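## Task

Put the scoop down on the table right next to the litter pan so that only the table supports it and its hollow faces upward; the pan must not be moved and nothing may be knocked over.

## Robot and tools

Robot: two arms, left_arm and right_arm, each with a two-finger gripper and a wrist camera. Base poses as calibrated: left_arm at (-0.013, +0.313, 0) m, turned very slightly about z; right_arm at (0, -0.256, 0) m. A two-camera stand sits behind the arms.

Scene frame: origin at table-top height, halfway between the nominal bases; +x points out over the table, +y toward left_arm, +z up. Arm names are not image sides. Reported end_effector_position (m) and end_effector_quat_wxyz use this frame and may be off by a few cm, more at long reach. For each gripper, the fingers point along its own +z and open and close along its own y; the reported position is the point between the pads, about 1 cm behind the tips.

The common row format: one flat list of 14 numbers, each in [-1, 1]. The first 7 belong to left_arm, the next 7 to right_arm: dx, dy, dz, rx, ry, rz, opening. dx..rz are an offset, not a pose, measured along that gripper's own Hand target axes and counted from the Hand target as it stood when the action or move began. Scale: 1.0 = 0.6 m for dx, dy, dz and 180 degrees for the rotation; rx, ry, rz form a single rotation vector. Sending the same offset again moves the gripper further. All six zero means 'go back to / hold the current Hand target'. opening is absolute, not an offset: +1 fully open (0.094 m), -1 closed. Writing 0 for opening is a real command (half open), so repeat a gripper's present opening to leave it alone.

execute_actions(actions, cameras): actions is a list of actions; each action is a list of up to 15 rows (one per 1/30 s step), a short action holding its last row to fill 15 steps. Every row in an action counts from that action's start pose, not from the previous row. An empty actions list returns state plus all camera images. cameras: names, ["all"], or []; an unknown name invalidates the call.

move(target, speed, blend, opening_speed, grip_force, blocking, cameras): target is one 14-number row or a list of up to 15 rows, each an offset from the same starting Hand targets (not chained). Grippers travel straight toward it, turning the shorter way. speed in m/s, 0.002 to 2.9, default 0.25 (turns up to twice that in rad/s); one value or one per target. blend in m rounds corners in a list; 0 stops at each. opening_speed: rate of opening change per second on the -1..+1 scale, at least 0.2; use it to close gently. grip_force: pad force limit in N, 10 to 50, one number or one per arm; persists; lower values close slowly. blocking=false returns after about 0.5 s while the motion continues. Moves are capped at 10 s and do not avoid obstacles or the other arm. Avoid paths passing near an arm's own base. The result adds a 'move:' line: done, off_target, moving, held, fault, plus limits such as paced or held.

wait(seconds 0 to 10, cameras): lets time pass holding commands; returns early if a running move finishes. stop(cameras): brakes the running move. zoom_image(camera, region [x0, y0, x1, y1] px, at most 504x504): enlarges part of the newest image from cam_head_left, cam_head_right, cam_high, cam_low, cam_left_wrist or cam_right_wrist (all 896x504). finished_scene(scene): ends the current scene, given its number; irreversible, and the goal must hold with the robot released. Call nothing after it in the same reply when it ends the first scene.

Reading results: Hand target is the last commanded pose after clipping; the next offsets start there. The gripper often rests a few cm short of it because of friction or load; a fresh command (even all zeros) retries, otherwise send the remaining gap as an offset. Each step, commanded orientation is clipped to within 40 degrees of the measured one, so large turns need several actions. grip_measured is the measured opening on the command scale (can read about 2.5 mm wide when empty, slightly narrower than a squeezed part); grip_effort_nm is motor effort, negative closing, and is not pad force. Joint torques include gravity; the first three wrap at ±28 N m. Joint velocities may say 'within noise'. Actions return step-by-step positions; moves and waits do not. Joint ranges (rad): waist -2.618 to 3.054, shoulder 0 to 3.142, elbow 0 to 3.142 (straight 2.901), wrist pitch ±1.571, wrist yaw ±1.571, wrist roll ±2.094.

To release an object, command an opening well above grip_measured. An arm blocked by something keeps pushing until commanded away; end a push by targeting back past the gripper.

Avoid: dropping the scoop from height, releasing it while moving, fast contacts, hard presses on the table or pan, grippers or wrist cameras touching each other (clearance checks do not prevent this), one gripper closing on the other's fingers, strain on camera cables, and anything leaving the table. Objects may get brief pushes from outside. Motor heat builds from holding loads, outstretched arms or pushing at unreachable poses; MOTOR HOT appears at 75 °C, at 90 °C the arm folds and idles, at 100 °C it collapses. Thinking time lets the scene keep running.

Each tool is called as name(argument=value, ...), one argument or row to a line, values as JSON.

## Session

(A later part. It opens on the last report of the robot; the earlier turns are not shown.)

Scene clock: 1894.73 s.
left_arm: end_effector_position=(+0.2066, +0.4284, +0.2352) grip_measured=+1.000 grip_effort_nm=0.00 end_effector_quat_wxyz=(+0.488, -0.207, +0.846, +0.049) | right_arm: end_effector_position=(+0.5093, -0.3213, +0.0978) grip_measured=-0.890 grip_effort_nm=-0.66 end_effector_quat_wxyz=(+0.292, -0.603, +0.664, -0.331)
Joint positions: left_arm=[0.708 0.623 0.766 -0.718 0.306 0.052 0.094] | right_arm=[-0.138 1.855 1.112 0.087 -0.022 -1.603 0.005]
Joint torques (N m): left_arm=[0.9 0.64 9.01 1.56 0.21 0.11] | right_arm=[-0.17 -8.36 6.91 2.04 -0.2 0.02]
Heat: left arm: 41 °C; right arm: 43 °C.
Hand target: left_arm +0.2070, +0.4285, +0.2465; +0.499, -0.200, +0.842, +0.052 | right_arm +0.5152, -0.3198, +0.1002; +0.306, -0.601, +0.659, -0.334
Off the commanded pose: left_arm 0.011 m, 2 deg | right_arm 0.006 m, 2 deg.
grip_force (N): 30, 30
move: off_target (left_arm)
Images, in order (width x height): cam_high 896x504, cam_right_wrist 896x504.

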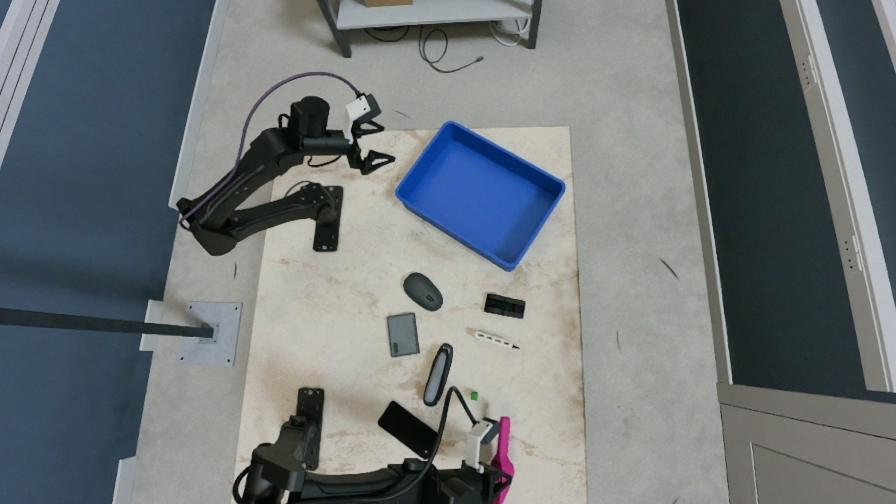

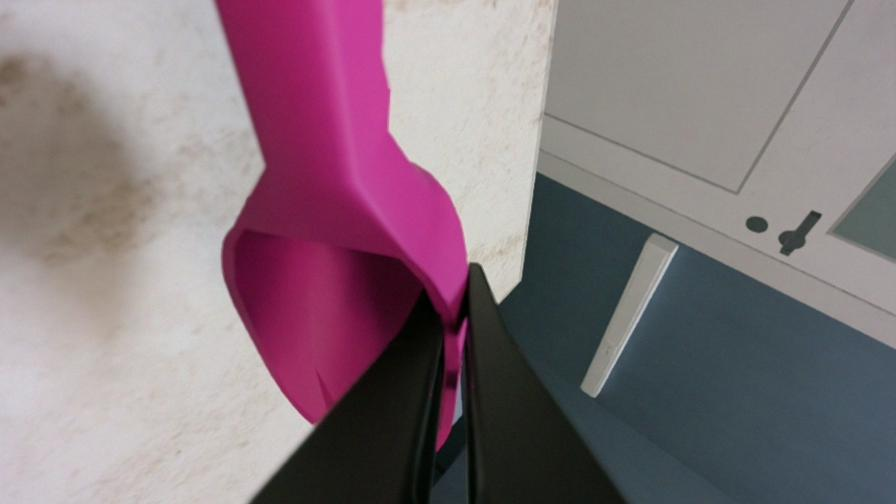

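move(
  target=[0,0,0,0,0,0,1.0, 0,0.0458,0.0335,0,0,0,-0.95],
  speed=0.08,
  cameras=["cam_right_wrist"],
)

zoom_image(
  camera="cam_right_wrist",
  region=[150, 150, 600, 504],
)

Scene clock: 1902.47 s.
left_arm: end_effector_position=(+0.2066, +0.4284, +0.2352) grip_measured=+1.000 grip_effort_nm=0.00 end_effector_quat_wxyz=(+0.488, -0.207, +0.846, +0.049) | right_arm: end_effector_position=(+0.5097, -0.3213, +0.0644) grip_measured=-0.890 grip_effort_nm=-0.66 end_effector_quat_wxyz=(+0.292, -0.604, +0.663, -0.332)
Joint positions: left_arm=[0.708 0.623 0.766 -0.718 0.306 0.052 0.094] | right_arm=[-0.138 1.926 1.054 0.218 -0.022 -1.603 0.005]
Joint torques (N m): left_arm=[0.9 0.58 9.05 1.55 0.23 0.11] | right_arm=[-0.14 -8.53 6.5 2.01 -0.2 0.01]
Heat: left arm: 41 °C; right arm: 43 °C.
Hand target: left_arm +0.2070, +0.4285, +0.2465; +0.499, -0.200, +0.842, +0.052 | right_arm +0.5152, -0.3198, +0.0662; +0.306, -0.601, +0.659, -0.334
Off the commanded pose: left_arm 0.011 m, 2 deg | right_arm 0.006 m, 2 deg.
grip_force (N): 30, 30
move: off_target (left_arm)
Images, in order (width x height): cam_right_wrist 896x504.

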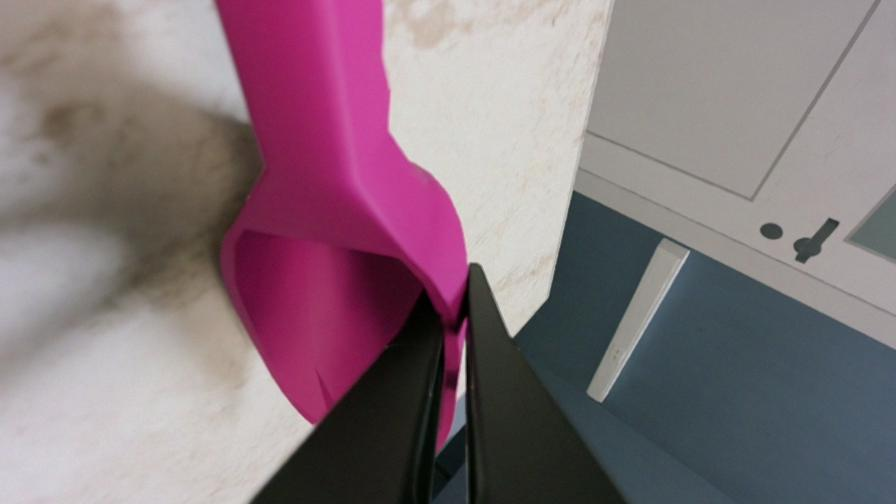

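Scaled by 1.120.

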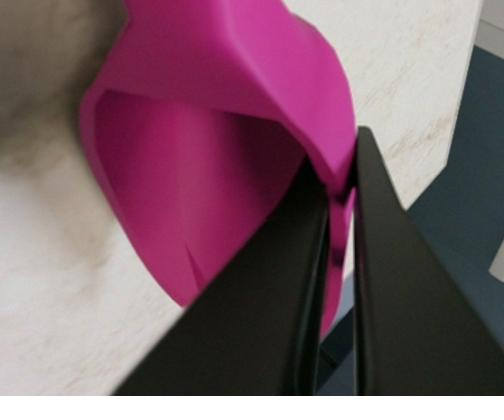

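move(
  target=[0,0,0,0,0,0,1.0, 0,0.0135,0.0099,0,0,0,-0.95],
  speed=0.06,
  cameras=["cam_right_wrist"],
)

zoom_image(
  camera="cam_right_wrist",
  region=[150, 150, 600, 504],
)

Scene clock: 1908.37 s.
left_arm: end_effector_position=(+0.2066, +0.4284, +0.2352) grip_measured=+1.000 grip_effort_nm=0.00 end_effector_quat_wxyz=(+0.488, -0.207, +0.846, +0.049) | right_arm: end_effector_position=(+0.5108, -0.3215, +0.0565) grip_measured=-0.890 grip_effort_nm=-0.66 end_effector_quat_wxyz=(+0.294, -0.603, +0.663, -0.333)
Joint positions: left_arm=[0.708 0.623 0.766 -0.718 0.306 0.052 0.094] | right_arm=[-0.138 1.949 1.043 0.256 -0.022 -1.603 0.005]
Joint torques (N m): left_arm=[0.85 0.61 9.1 1.55 0.22 0.1] | right_arm=[-0.13 -8.47 6.2 2.02 -0.2 0.03]
Heat: left arm: 41 °C; right arm: 42 °C.
Hand target: left_arm +0.2070, +0.4285, +0.2465; +0.499, -0.200, +0.842, +0.052 | right_arm +0.5152, -0.3198, +0.0560; +0.305, -0.601, +0.659, -0.334
Off the commanded pose: left_arm 0.011 m, 2 deg | right_arm 0.005 m, 1 deg.
grip_force (N): 30, 30
move: off_target (left_arm)
Images, in order (width x height): cam_right_wrist 896x504.

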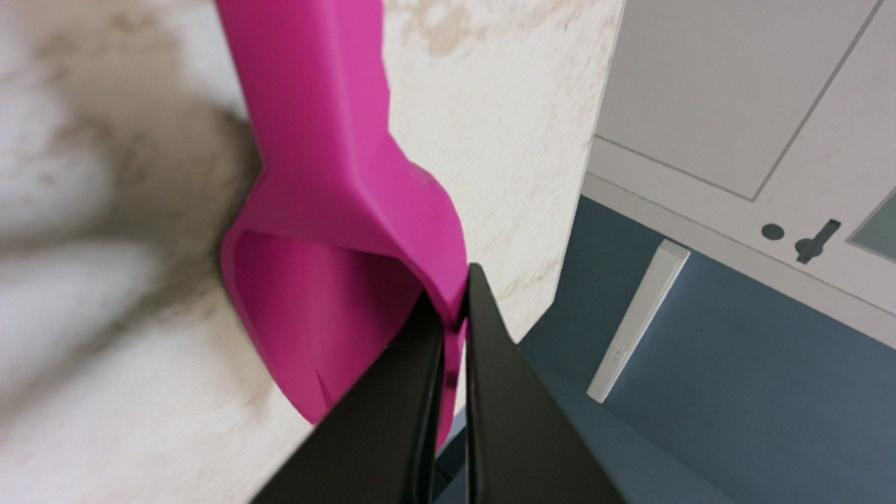

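Scaled by 1.120.

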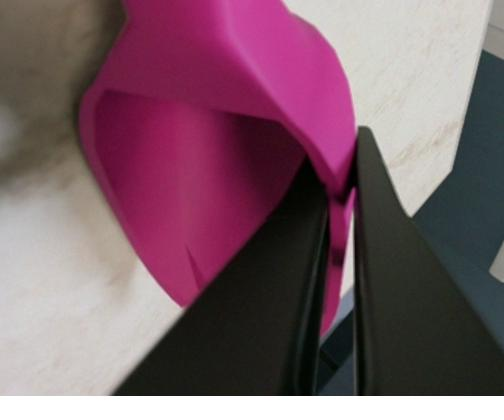

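move(
  target=[0,0,0,0,0,0,1.0, 0,0.0135,0.0099,0,0,0,-0.95],
  speed=0.06,
  cameras=["cam_right_wrist"],
)

zoom_image(
  camera="cam_right_wrist",
  region=[150, 150, 600, 504],
)

Scene clock: 1912.40 s.
left_arm: end_effector_position=(+0.2066, +0.4284, +0.2352) grip_measured=+1.000 grip_effort_nm=0.00 end_effector_quat_wxyz=(+0.488, -0.207, +0.846, +0.049) | right_arm: end_effector_position=(+0.5153, -0.3220, +0.0550) grip_measured=-0.891 grip_effort_nm=-0.66 end_effector_quat_wxyz=(+0.302, -0.599, +0.658, -0.343)
Joint positions: left_arm=[0.708 0.623 0.766 -0.718 0.306 0.052 0.094] | right_arm=[-0.138 1.967 1.035 0.31 -0.022 -1.603 0.005]
Joint torques (N m): left_arm=[0.87 0.58 9.02 1.55 0.24 0.11] | right_arm=[-0.2 -7.95 5.59 1.88 -0.18 0.03]
Heat: left arm: 41 °C; right arm: 42 °C.
Hand target: left_arm +0.2070, +0.4285, +0.2465; +0.499, -0.200, +0.842, +0.052 | right_arm +0.5153, -0.3198, +0.0460; +0.306, -0.601, +0.659, -0.334
Off the commanded pose: left_arm 0.011 m, 2 deg | right_arm 0.009 m, 1 deg.
grip_force (N): 30, 30
move: off_target (left_arm)
Images, in order (width x height): cam_right_wrist 896x504.

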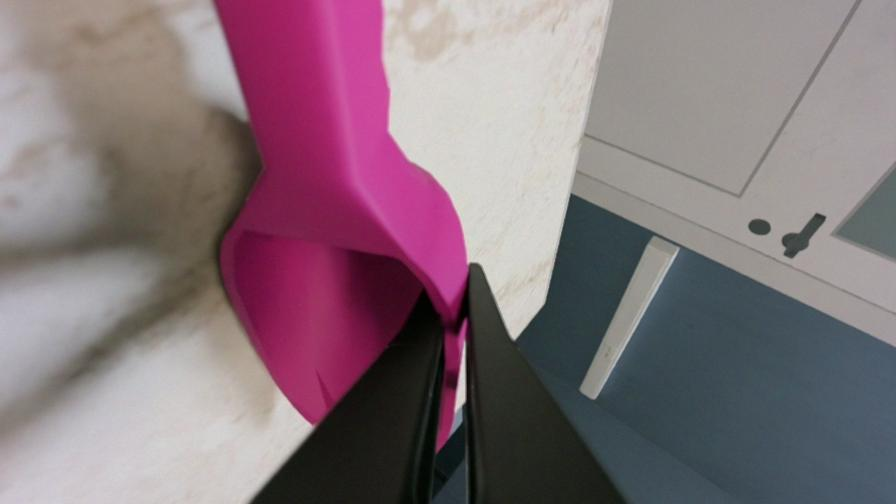

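Scaled by 1.120.

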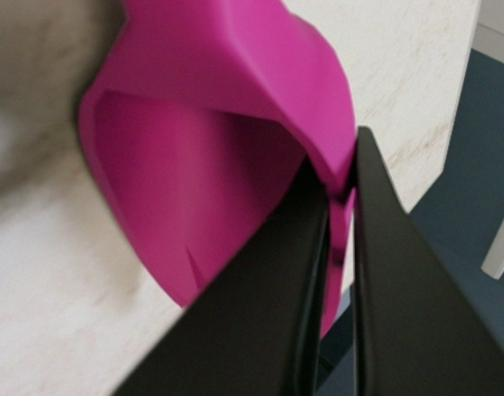

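move(
  target=[
    [0,0,0,0,0,0,1.0, 0,-0.0081,-0.0059,0,0,0,-0.4],
    [0,0,0,0,0,0,1.0, 0,-0.0081,-0.206,0,0,0,-0.4],
  ],
  speed=[0.06,0.2],
  opening_speed=0.5,
  cameras=["cam_high", "cam_right_wrist"],
)

Scene clock: 1920.77 s.
left_arm: end_effector_position=(+0.2066, +0.4284, +0.2352) grip_measured=+1.000 grip_effort_nm=0.00 end_effector_quat_wxyz=(+0.488, -0.207, +0.846, +0.049) | right_arm: end_effector_position=(+0.4192, -0.3108, +0.1129) grip_measured=-0.402 grip_effort_nm=0.09 end_effector_quat_wxyz=(+0.293, -0.605, +0.662, -0.330)
Joint positions: left_arm=[0.708 0.623 0.766 -0.718 0.306 0.052 0.094] | right_arm=[-0.148 1.497 0.779 0.062 -0.035 -1.612 0.028]
Joint torques (N m): left_arm=[0.85 0.59 8.98 1.55 0.23 0.11] | right_arm=[-0.81 -8.44 6.54 1.68 -0.22 0]
Heat: left arm: 41 °C; right arm: 42 °C.
Hand target: left_arm +0.2070, +0.4285, +0.2465; +0.499, -0.200, +0.842, +0.052 | right_arm +0.4187, -0.3110, +0.1229; +0.305, -0.601, +0.659, -0.334
Off the commanded pose: left_arm 0.011 m, 2 deg | right_arm 0.010 m, 2 deg.
grip_force (N): 30, 30
move: off_target (left_arm)
Images, in order (width x height): cam_high 896x504, cam_right_wrist 896x504.

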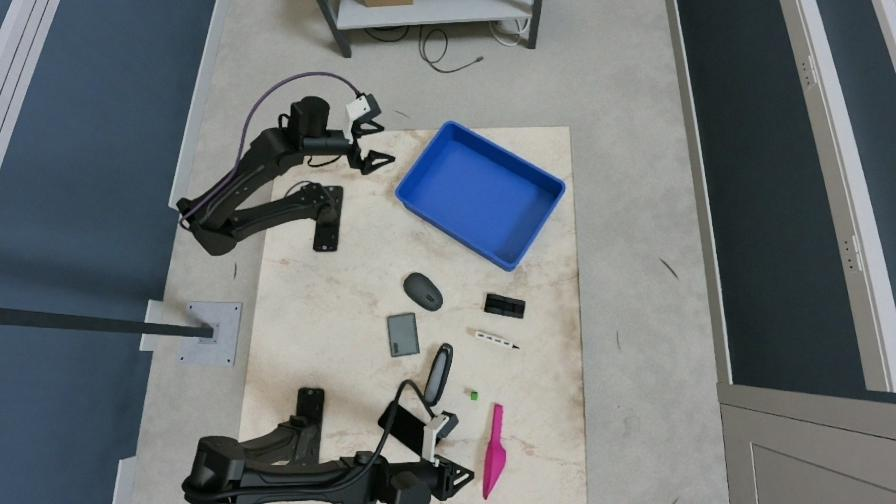

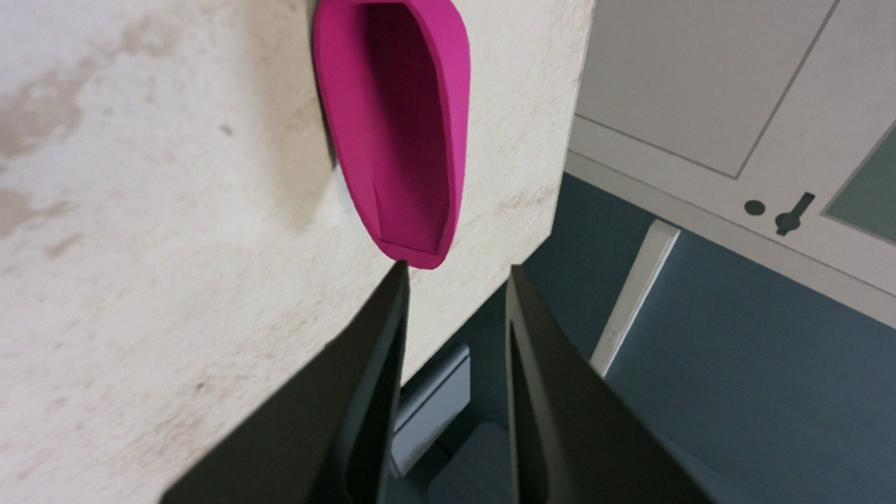

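move(
  target=[0,0,0,0,0,0,1.0, 0.0008,-0.1583,0.0973,-0.295,0,0,0.05],
  speed=0.3,
  cameras=["cam_high", "cam_right_wrist"],
)

Scene clock: 1955.17 s.
left_arm: end_effector_position=(+0.2066, +0.4284, +0.2352) grip_measured=+1.000 grip_effort_nm=0.00 end_effector_quat_wxyz=(+0.488, -0.207, +0.846, +0.049) | right_arm: end_effector_position=(+0.5187, -0.3257, +0.1686) grip_measured=+0.048 grip_effort_nm=0.11 end_effector_quat_wxyz=(+0.097, -0.666, +0.730, -0.121)
Joint positions: left_arm=[0.708 0.623 0.766 -0.718 0.306 0.052 0.094] | right_arm=[-0.134 2.497 2.797 -1.561 0.007 -1.614 0.049]
Joint torques (N m): left_arm=[0.81 0.65 9.07 1.57 0.22 0.12] | right_arm=[0.81 -11.04 7.8 0.74 -0.04 0.04]
Heat: left arm: 41 °C; right arm: 42 °C.
Hand target: left_arm +0.2070, +0.4285, +0.2465; +0.499, -0.200, +0.842, +0.052 | right_arm +0.5215, -0.3209, +0.1651; +0.005, -0.674, +0.739, -0.004
Off the commanded pose: left_arm 0.011 m, 2 deg | right_arm 0.007 m, 17 deg.
joint sent to its limit (right arm) — joint 4 (wrist pitch), lower limit. The joint targets are off in orientation, not in position.
grip_force (N): 30, 30
move: off_target (left_arm, right_arm)
Images, in order (width x height): cam_high 896x504, cam_right_wrist 896x504.

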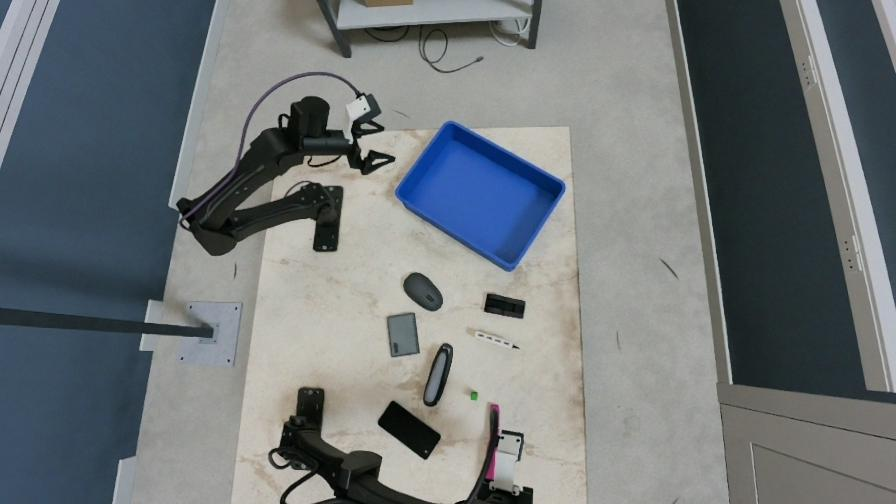

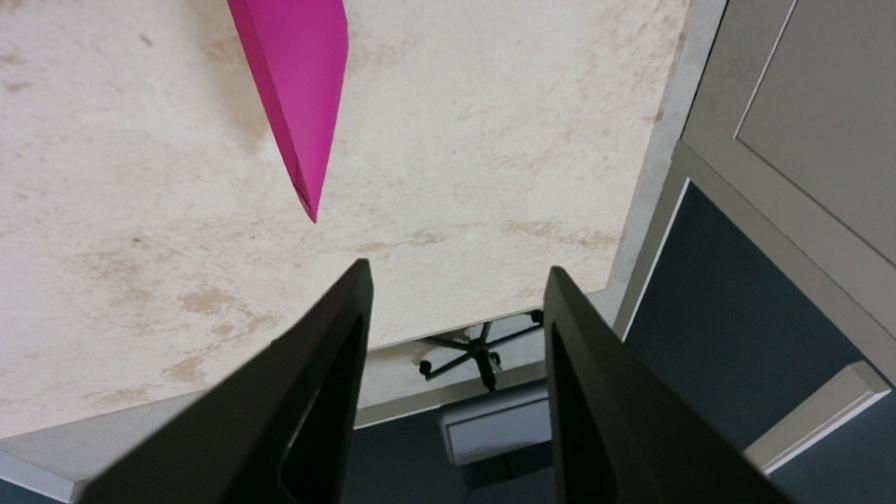

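move(
  target=[0,0,0,0,0,0,1.0, -0.008,-0.005,0.133,0,0,0,0.05],
  speed=0.2,
  cameras=["cam_right_wrist"],
)

Scene clock: 1970.73 s.
left_arm: end_effector_position=(+0.2066, +0.4284, +0.2352) grip_measured=+1.000 grip_effort_nm=-0.01 end_effector_quat_wxyz=(+0.488, -0.207, +0.846, +0.049) | right_arm: end_effector_position=(+0.5232, -0.3216, +0.0866) grip_measured=+0.048 grip_effort_nm=0.11 end_effector_quat_wxyz=(+0.048, -0.672, +0.736, -0.062)
Joint positions: left_arm=[0.708 0.623 0.766 -0.718 0.306 0.052 0.094] | right_arm=[-0.125 2.67 2.818 -1.562 0.007 -1.605 0.049]
Joint torques (N m): left_arm=[0.8 0.58 9.02 1.57 0.23 0.11] | right_arm=[0.76 -12.45 8.01 0.47 -0.08 0.06]
Heat: left arm: 41 °C; right arm: 43 °C.
Hand target: left_arm +0.2070, +0.4285, +0.2465; +0.499, -0.200, +0.842, +0.052 | right_arm +0.5259, -0.3164, +0.0853; +0.005, -0.674, +0.739, -0.004
Off the commanded pose: left_arm 0.011 m, 2 deg | right_arm 0.006 m, 8 deg.
joint sent to its limit (right arm) — joint 4 (wrist pitch), lower limit. The joint targets are off in orientation, not in position.
grip_force (N): 30, 30
move: off_target (left_arm, right_arm)
Images, in order (width x height): cam_right_wrist 896x504.

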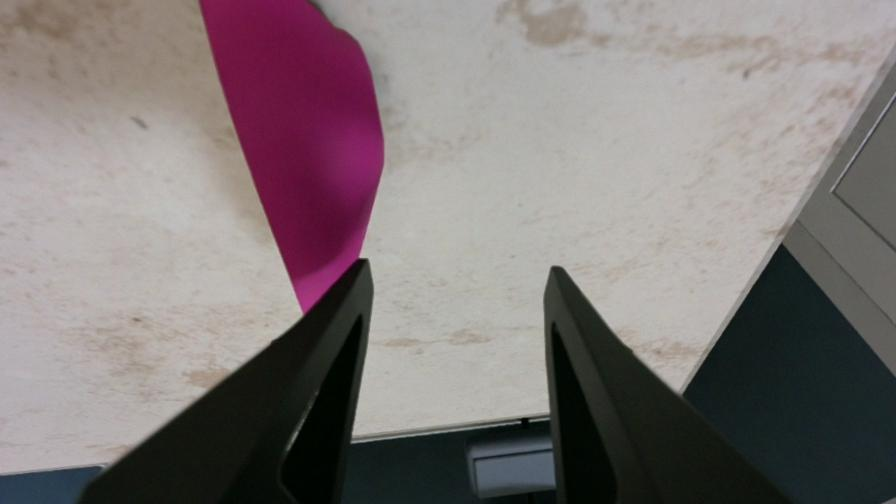

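move(
  target=[0,0,0,0,0,0,1.0, -0.0167,0.0558,0,0,0,0,0.05],
  speed=0.2,
  cameras=["cam_right_wrist"],
)

Scene clock: 1993.73 s.
left_arm: end_effector_position=(+0.2066, +0.4284, +0.2352) grip_measured=+1.000 grip_effort_nm=-0.01 end_effector_quat_wxyz=(+0.488, -0.207, +0.846, +0.049) | right_arm: end_effector_position=(+0.4925, -0.3085, +0.0550) grip_measured=+0.048 grip_effort_nm=0.11 end_effector_quat_wxyz=(-0.003, -0.674, +0.739, -0.003)
Joint positions: left_arm=[0.708 0.623 0.766 -0.718 0.306 0.052 0.094] | right_arm=[-0.106 2.632 2.623 -1.563 0.009 -1.585 0.049]
Joint torques (N m): left_arm=[0.84 0.65 9.06 1.56 0.24 0.11] | right_arm=[0.62 -19.54 5.46 0.21 -0.11 0.04]
Heat: left arm: 41 °C; right arm: 45 °C.
Hand target: left_arm +0.2070, +0.4285, +0.2465; +0.499, -0.200, +0.842, +0.052 | right_arm +0.4935, -0.3036, +0.0849; +0.005, -0.674, +0.739, -0.004
Off the commanded pose: left_arm 0.011 m, 2 deg | right_arm 0.030 m, 1 deg.
joint sent to its limit (right arm) — joint 4 (wrist pitch), lower limit. The joint targets still meet the commanded pose.
grip_force (N): 30, 30
move: off_target (left_arm, right_arm)
Images, in order (width x height): cam_right_wrist 896x504.

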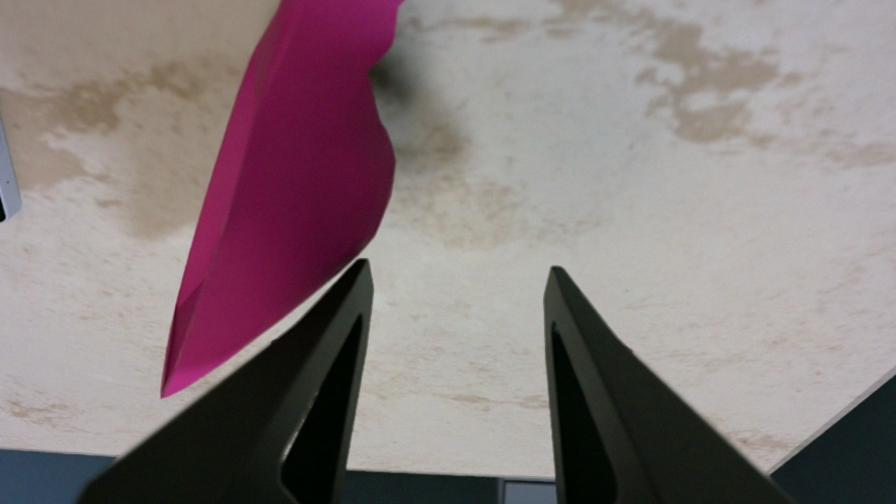

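move(
  target=[0,0,0,0,0,0,1.0, 0,0,-0.06,0,0,0,0.05],
  speed=0.2,
  cameras=["cam_high", "cam_right_wrist"],
)

Scene clock: 2000.33 s.
left_arm: end_effector_position=(+0.2066, +0.4284, +0.2352) grip_measured=+1.000 grip_effort_nm=-0.01 end_effector_quat_wxyz=(+0.488, -0.207, +0.846, +0.049) | right_arm: end_effector_position=(+0.4943, -0.3087, +0.0963) grip_measured=+0.048 grip_effort_nm=0.11 end_effector_quat_wxyz=(+0.023, -0.673, +0.738, -0.033)
Joint positions: left_arm=[0.708 0.623 0.766 -0.718 0.306 0.052 0.094] | right_arm=[-0.106 2.538 2.611 -1.563 0.009 -1.585 0.049]
Joint torques (N m): left_arm=[0.88 0.62 8.96 1.56 0.23 0.12] | right_arm=[0.65 -18.17 5.5 0.36 -0.09 0.02]
Heat: left arm: 41 °C; right arm: 48 °C.
Hand target: left_arm +0.2070, +0.4285, +0.2465; +0.499, -0.200, +0.842, +0.052 | right_arm +0.4930, -0.3036, +0.1210; +0.005, -0.674, +0.739, -0.004
Off the commanded pose: left_arm 0.011 m, 2 deg | right_arm 0.025 m, 4 deg.
joint sent to its limit (right arm) — joint 4 (wrist pitch), lower limit. The joint targets are off in orientation, not in position.
grip_force (N): 30, 30
move: off_target (left_arm, right_arm)
Images, in order (width x height): cam_high 896x504, cam_right_wrist 896x504.

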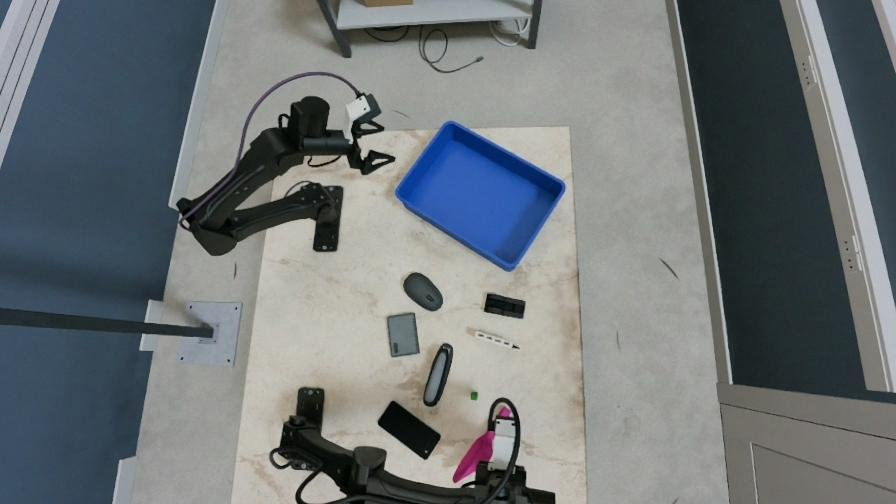

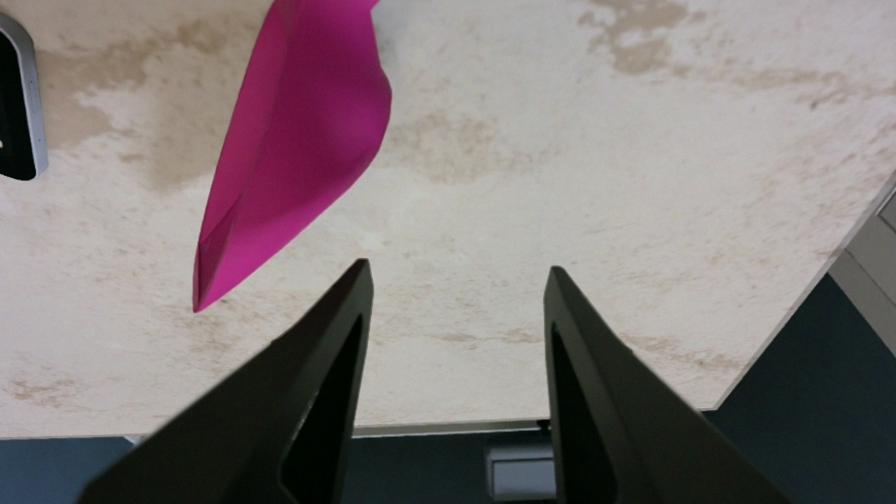

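zoom_image(
  camera="cam_right_wrist",
  region=[120, 0, 480, 340],
)

Scaled by 1.400.

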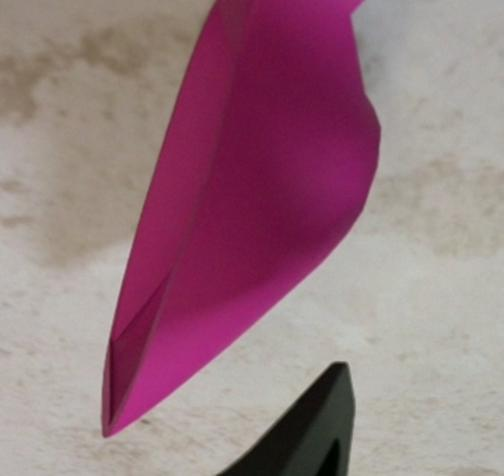

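move(
  target=[0,0,0,0,0,0,1.0, 0.0375,0.0962,-0.083,0,0,0.167,0.05],
  speed=0.25,
  cameras=["cam_right_wrist"],
)

Scene clock: 2028.60 s.
left_arm: end_effector_position=(+0.2066, +0.4284, +0.2352) grip_measured=+1.000 grip_effort_nm=-0.01 end_effector_quat_wxyz=(+0.488, -0.207, +0.846, +0.049) | right_arm: end_effector_position=(+0.4366, -0.3204, +0.1469) grip_measured=+0.048 grip_effort_nm=0.11 end_effector_quat_wxyz=(+0.021, -0.465, +0.885, -0.021)
Joint positions: left_arm=[0.708 0.623 0.766 -0.718 0.306 0.052 0.094] | right_arm=[-0.146 2.25 2.304 -1.567 0.009 -1.115 0.049]
Joint torques (N m): left_arm=[0.83 0.62 9.1 1.56 0.23 0.12] | right_arm=[-0.62 -16.59 5.53 0.36 -0.1 0.04]
Heat: left arm: 41 °C; right arm: 47 °C.
Hand target: left_arm +0.2070, +0.4285, +0.2465; +0.499, -0.200, +0.842, +0.052 | right_arm +0.4328, -0.3207, +0.1700; +0.006, -0.459, +0.888, -0.003
Off the commanded pose: left_arm 0.011 m, 2 deg | right_arm 0.023 m, 3 deg.
joint sent to its limit (right arm) — joint 4 (wrist pitch), lower limit. The joint targets are off in orientation, not in position.
grip_force (N): 30, 30
move: off_target (left_arm, right_arm)
Images, in order (width x height): cam_right_wrist 896x504.

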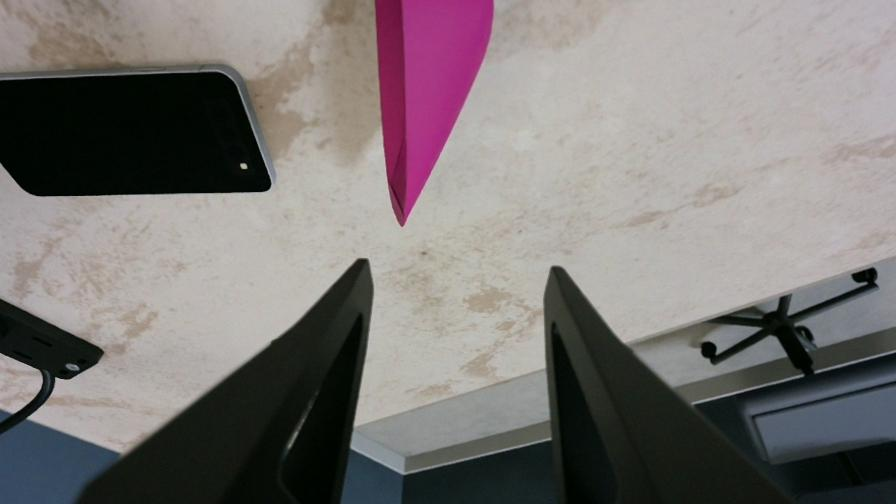

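move(
  target=[0,0,0,0,0,0,1.0, 0,0,0.1,0,0,0,0.05],
  speed=0.15,
  cameras=["cam_right_wrist"],
)

Scene clock: 2036.50 s.
left_arm: end_effector_position=(+0.2066, +0.4284, +0.2352) grip_measured=+1.000 grip_effort_nm=0.00 end_effector_quat_wxyz=(+0.488, -0.207, +0.846, +0.049) | right_arm: end_effector_position=(+0.4308, -0.3195, +0.1107) grip_measured=+0.048 grip_effort_nm=0.10 end_effector_quat_wxyz=(-0.002, -0.465, +0.885, -0.004)
Joint positions: left_arm=[0.708 0.623 0.766 -0.718 0.306 0.052 0.094] | right_arm=[-0.146 2.25 2.158 -1.477 0.009 -1.113 0.049]
Joint torques (N m): left_arm=[0.8 0.55 9.05 1.55 0.23 0.11] | right_arm=[-0.65 -11.6 5.75 0.42 -0.1 0.04]
Heat: left arm: 41 °C; right arm: 49 °C.
Hand target: left_arm +0.2070, +0.4285, +0.2465; +0.499, -0.200, +0.842, +0.052 | right_arm +0.4335, -0.3207, +0.1099; +0.005, -0.459, +0.888, -0.003
Off the commanded pose: left_arm 0.011 m, 2 deg | right_arm 0.003 m, 1 deg.
grip_force (N): 30, 30
move: off_target (left_arm)
Images, in order (width x height): cam_right_wrist 896x504.

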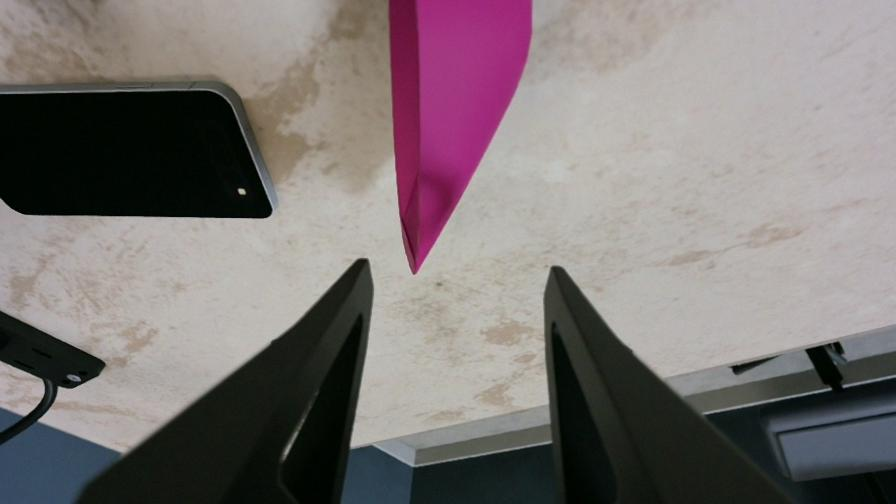

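move(
  target=[0,0,0,0,0,0,1.0, 0,-0.0142,0.08,0,0,0,0.05],
  speed=0.12,
  cameras=["cam_right_wrist"],
)

Scene clock: 2045.10 s.
left_arm: end_effector_position=(+0.2066, +0.4284, +0.2352) grip_measured=+1.000 grip_effort_nm=0.00 end_effector_quat_wxyz=(+0.488, -0.207, +0.846, +0.049) | right_arm: end_effector_position=(+0.4387, -0.3241, +0.0689) grip_measured=+0.048 grip_effort_nm=0.11 end_effector_quat_wxyz=(+0.004, -0.462, +0.887, -0.008)
Joint positions: left_arm=[0.708 0.623 0.766 -0.718 0.306 0.052 0.094] | right_arm=[-0.153 2.262 2.011 -1.304 0.009 -1.113 0.049]
Joint torques (N m): left_arm=[0.79 0.61 9.07 1.54 0.22 0.1] | right_arm=[-0.68 -10.45 6.01 0.47 -0.09 -0.05]
Heat: left arm: 41 °C; right arm: 49 °C.
Hand target: left_arm +0.2070, +0.4285, +0.2465; +0.499, -0.200, +0.842, +0.052 | right_arm +0.4412, -0.3256, +0.0621; +0.006, -0.459, +0.888, -0.003
Off the commanded pose: left_arm 0.011 m, 2 deg | right_arm 0.007 m, 1 deg.
grip_force (N): 30, 30
move: off_target (left_arm)
Images, in order (width x height): cam_right_wrist 896x504.

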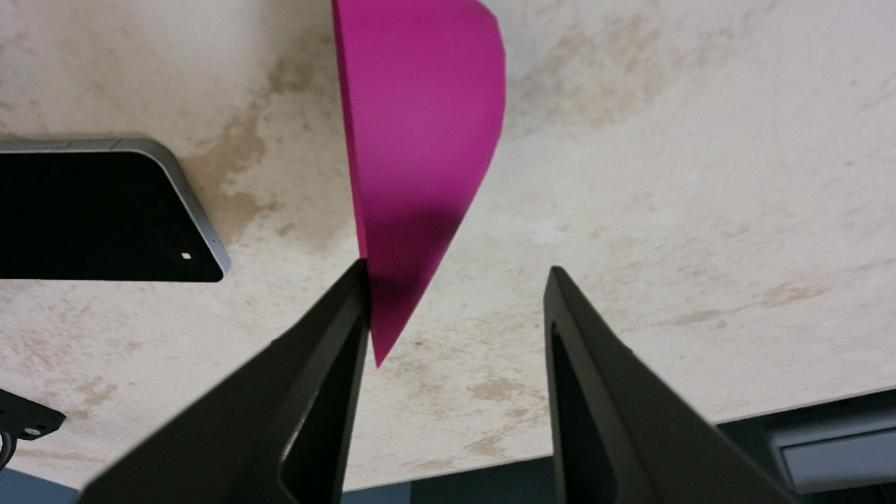

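move(
  target=[
    [0,0,0,0,0,0,1.0, 0,0.0,-0.033,0,0,0,0.05],
    [0,0,0,0,0,0,1.0, 0,0.018,-0.033,0,0,0,0.05],
  ],
  speed=0.12,
  cameras=["cam_right_wrist"],
)

Scene clock: 2052.97 s.
left_arm: end_effector_position=(+0.2066, +0.4284, +0.2352) grip_measured=+1.000 grip_effort_nm=0.00 end_effector_quat_wxyz=(+0.488, -0.207, +0.846, +0.049) | right_arm: end_effector_position=(+0.4266, -0.3222, +0.0683) grip_measured=+0.048 grip_effort_nm=0.10 end_effector_quat_wxyz=(-0.016, -0.461, +0.887, +0.006)
Joint positions: left_arm=[0.708 0.623 0.766 -0.718 0.306 0.052 0.094] | right_arm=[-0.153 2.262 2.008 -1.35 0.009 -1.111 0.049]
Joint torques (N m): left_arm=[0.8 0.58 9.03 1.54 0.24 0.11] | right_arm=[0.4 -14.69 5.96 0.38 -0.11 0.05]
Heat: left arm: 41 °C; right arm: 48 °C.
Hand target: left_arm +0.2070, +0.4285, +0.2465; +0.499, -0.200, +0.842, +0.052 | right_arm +0.4320, -0.3193, +0.0817; +0.006, -0.459, +0.888, -0.003
Off the commanded pose: left_arm 0.011 m, 2 deg | right_arm 0.015 m, 3 deg.
grip_force (N): 30, 30
move: off_target (left_arm, right_arm)
Images, in order (width x height): cam_right_wrist 896x504.

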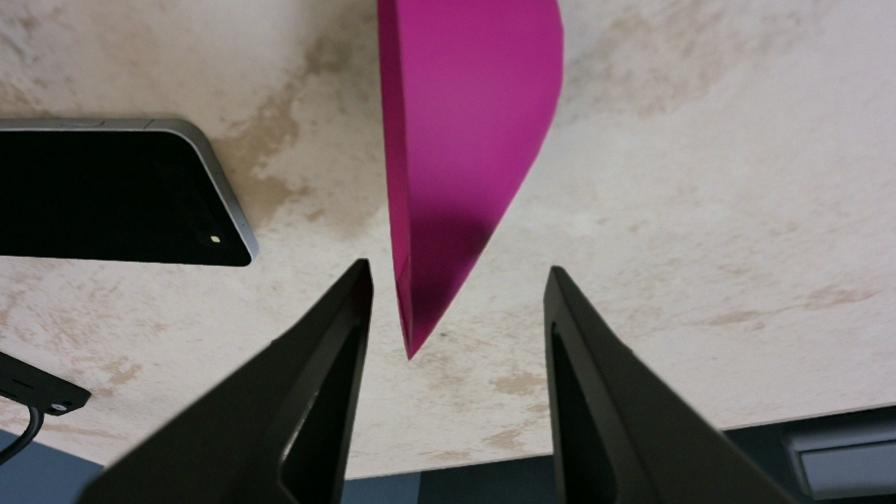

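move(
  target=[0,0,0,0,0,0,1.0, 0,-0.0035,0.056,0,0,0,0.25],
  speed=0.1,
  cameras=["cam_right_wrist"],
)

Scene clock: 2063.23 s.
left_arm: end_effector_position=(+0.2066, +0.4284, +0.2352) grip_measured=+1.000 grip_effort_nm=-0.01 end_effector_quat_wxyz=(+0.488, -0.207, +0.846, +0.049) | right_arm: end_effector_position=(+0.4301, -0.3228, +0.0428) grip_measured=+0.248 grip_effort_nm=0.11 end_effector_quat_wxyz=(-0.008, -0.460, +0.888, +0.000)
Joint positions: left_arm=[0.708 0.623 0.766 -0.718 0.306 0.052 0.094] | right_arm=[-0.153 2.262 1.907 -1.229 0.009 -1.11 0.059]
Joint torques (N m): left_arm=[0.84 0.62 9.03 1.57 0.23 0.12] | right_arm=[0.2 -13.09 5.74 0.4 -0.11 0.02]
Heat: left arm: 41 °C; right arm: 49 °C.
Hand target: left_arm +0.2070, +0.4285, +0.2465; +0.499, -0.200, +0.842, +0.052 | right_arm +0.4343, -0.3205, +0.0482; +0.006, -0.459, +0.888, -0.003
Off the commanded pose: left_arm 0.011 m, 2 deg | right_arm 0.007 m, 2 deg.
grip_force (N): 30, 30
move: off_target (left_arm)
Images, in order (width x height): cam_right_wrist 896x504.

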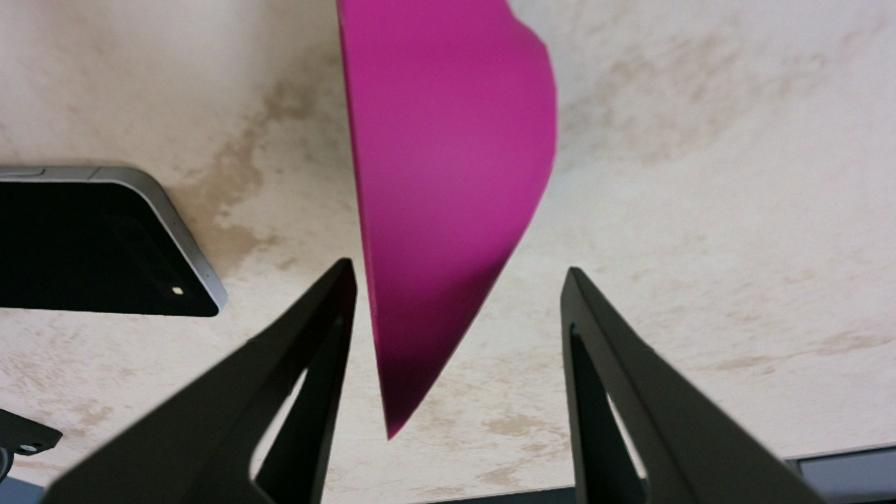

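move(
  target=[0,0,0,0,0,0,1.0, 0,0,0,0,0,0,-0.4],
  speed=0.1,
  grip_force=20,
  opening_speed=0.4,
  cameras=["cam_right_wrist"],
)

Scene clock: 2073.83 s.
left_arm: end_effector_position=(+0.2066, +0.4284, +0.2352) grip_measured=+1.000 grip_effort_nm=0.00 end_effector_quat_wxyz=(+0.488, -0.207, +0.846, +0.049) | right_arm: end_effector_position=(+0.4302, -0.3228, +0.0428) grip_measured=-0.398 grip_effort_nm=-0.11 end_effector_quat_wxyz=(-0.008, -0.460, +0.888, +0.000)
Joint positions: left_arm=[0.708 0.623 0.766 -0.718 0.306 0.052 0.094] | right_arm=[-0.153 2.262 1.907 -1.228 0.009 -1.11 0.028]
Joint torques (N m): left_arm=[0.79 0.59 9.02 1.56 0.22 0.11] | right_arm=[0.21 -13.08 5.72 0.42 -0.11 0.03]
Heat: left arm: 41 °C; right arm: 49 °C.
Hand target: left_arm +0.2070, +0.4285, +0.2465; +0.499, -0.200, +0.842, +0.052 | right_arm +0.4342, -0.3205, +0.0482; +0.006, -0.459, +0.888, -0.003
Off the commanded pose: left_arm 0.011 m, 2 deg | right_arm 0.007 m, 2 deg.
grip_force (N): 20, 20
move: off_target (left_arm)
Images, in order (width x height): cam_right_wrist 896x504.

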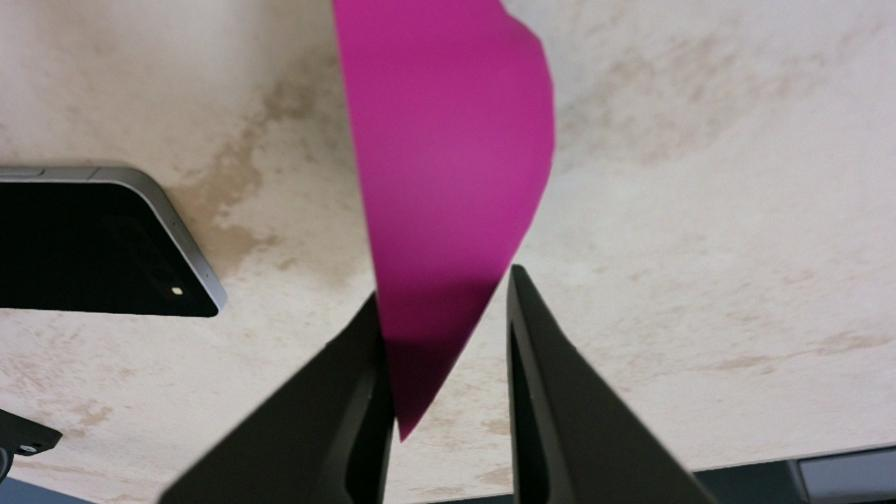

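move(
  target=[0,0,0,0,0,0,1.0, 0,0,0,0,0,0,-0.7],
  speed=0.1,
  grip_force=20,
  opening_speed=0.3,
  cameras=["cam_right_wrist"],
)

Scene clock: 2078.27 s.
left_arm: end_effector_position=(+0.2066, +0.4284, +0.2352) grip_measured=+1.000 grip_effort_nm=0.00 end_effector_quat_wxyz=(+0.488, -0.207, +0.846, +0.049) | right_arm: end_effector_position=(+0.4315, -0.3230, +0.0428) grip_measured=-0.677 grip_effort_nm=-0.44 end_effector_quat_wxyz=(-0.005, -0.460, +0.888, -0.002)
Joint positions: left_arm=[0.708 0.623 0.766 -0.718 0.306 0.052 0.094] | right_arm=[-0.153 2.262 1.907 -1.223 0.009 -1.11 0.015]
Joint torques (N m): left_arm=[0.8 0.59 9.02 1.58 0.23 0.12] | right_arm=[0.2 -13.07 5.76 0.37 -0.11 0.02]
Heat: left arm: 41 °C; right arm: 49 °C.
Hand target: left_arm +0.2070, +0.4285, +0.2465; +0.499, -0.200, +0.842, +0.052 | right_arm +0.4342, -0.3205, +0.0482; +0.006, -0.459, +0.888, -0.003
Off the commanded pose: left_arm 0.011 m, 2 deg | right_arm 0.007 m, 1 deg.
grip_force (N): 20, 20
move: off_target (left_arm)
Images, in order (width x height): cam_right_wrist 896x504.

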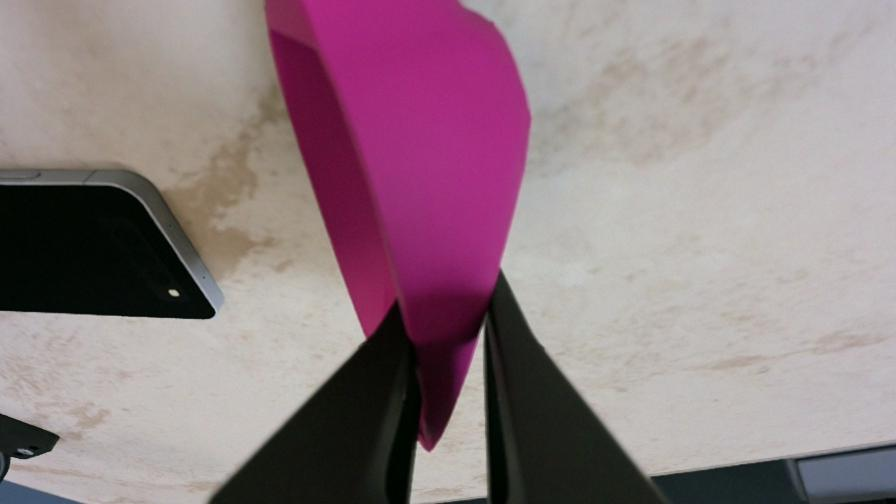

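move(
  target=[0,0,0,0,0,0,1.0, 0,0,0,0,0,0,-0.95],
  speed=0.1,
  grip_force=20,
  opening_speed=0.3,
  cameras=["cam_right_wrist"],
)

Scene clock: 2082.97 s.
left_arm: end_effector_position=(+0.2066, +0.4284, +0.2352) grip_measured=+1.000 grip_effort_nm=0.00 end_effector_quat_wxyz=(+0.488, -0.207, +0.846, +0.049) | right_arm: end_effector_position=(+0.4317, -0.3230, +0.0428) grip_measured=-0.680 grip_effort_nm=-0.48 end_effector_quat_wxyz=(-0.005, -0.460, +0.888, -0.002)
Joint positions: left_arm=[0.708 0.623 0.766 -0.718 0.306 0.052 0.094] | right_arm=[-0.153 2.262 1.907 -1.222 0.009 -1.11 0.015]
Joint torques (N m): left_arm=[0.84 0.68 9.05 1.54 0.24 0.11] | right_arm=[0.23 -13.09 5.74 0.36 -0.12 0.02]
Heat: left arm: 41 °C; right arm: 49 °C.
Hand target: left_arm +0.2070, +0.4285, +0.2465; +0.499, -0.200, +0.842, +0.052 | right_arm +0.4343, -0.3205, +0.0482; +0.006, -0.459, +0.888, -0.003
Off the commanded pose: left_arm 0.011 m, 2 deg | right_arm 0.006 m, 1 deg.
grip_force (N): 20, 20
move: off_target (left_arm)
Images, in order (width x height): cam_right_wrist 896x504.

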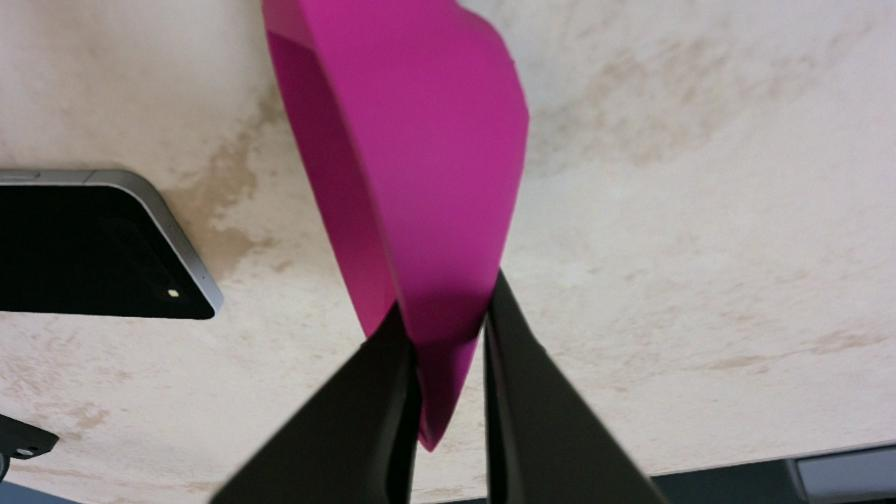

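move(
  target=[0,0,0,0,0,0,1.0, 0,0,-0.05,0,0,0,-0.95],
  speed=0.06,
  grip_force=30,
  cameras=["cam_right_wrist"],
)

Scene clock: 2097.33 s.
left_arm: end_effector_position=(+0.2066, +0.4284, +0.2352) grip_measured=+1.000 grip_effort_nm=-0.01 end_effector_quat_wxyz=(+0.488, -0.207, +0.846, +0.049) | right_arm: end_effector_position=(+0.4263, -0.3222, +0.0601) grip_measured=-0.701 grip_effort_nm=-0.66 end_effector_quat_wxyz=(-0.016, -0.460, +0.888, +0.006)
Joint positions: left_arm=[0.708 0.623 0.766 -0.718 0.306 0.052 0.094] | right_arm=[-0.153 2.262 1.975 -1.317 0.009 -1.11 0.014]
Joint torques (N m): left_arm=[0.84 0.62 9.05 1.56 0.23 0.11] | right_arm=[0.18 -14.08 8.38 0.15 -0.11 0.01]
Heat: left arm: 41 °C; right arm: 49 °C.
Hand target: left_arm +0.2070, +0.4285, +0.2465; +0.499, -0.200, +0.842, +0.052 | right_arm +0.4339, -0.3205, +0.0781; +0.006, -0.459, +0.888, -0.003
Off the commanded pose: left_arm 0.011 m, 2 deg | right_arm 0.020 m, 3 deg.
grip_force (N): 30, 30
move: off_target (left_arm, right_arm)
Images, in order (width x height): cam_right_wrist 896x504.

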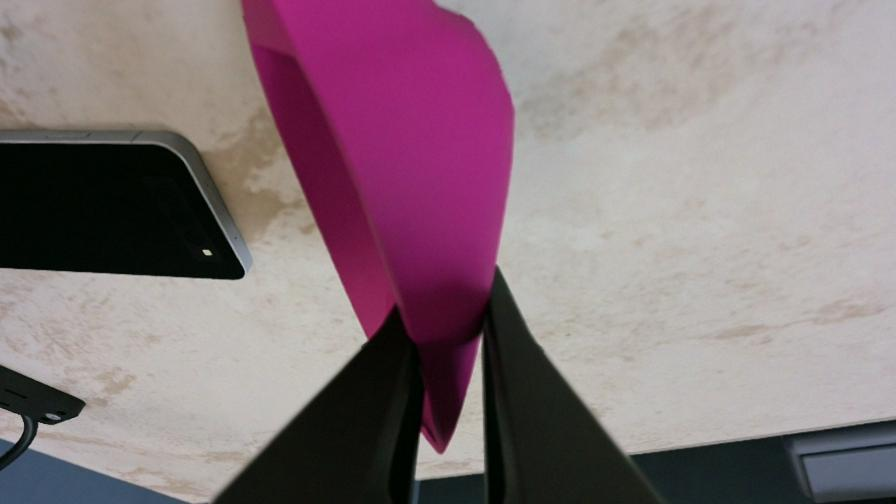

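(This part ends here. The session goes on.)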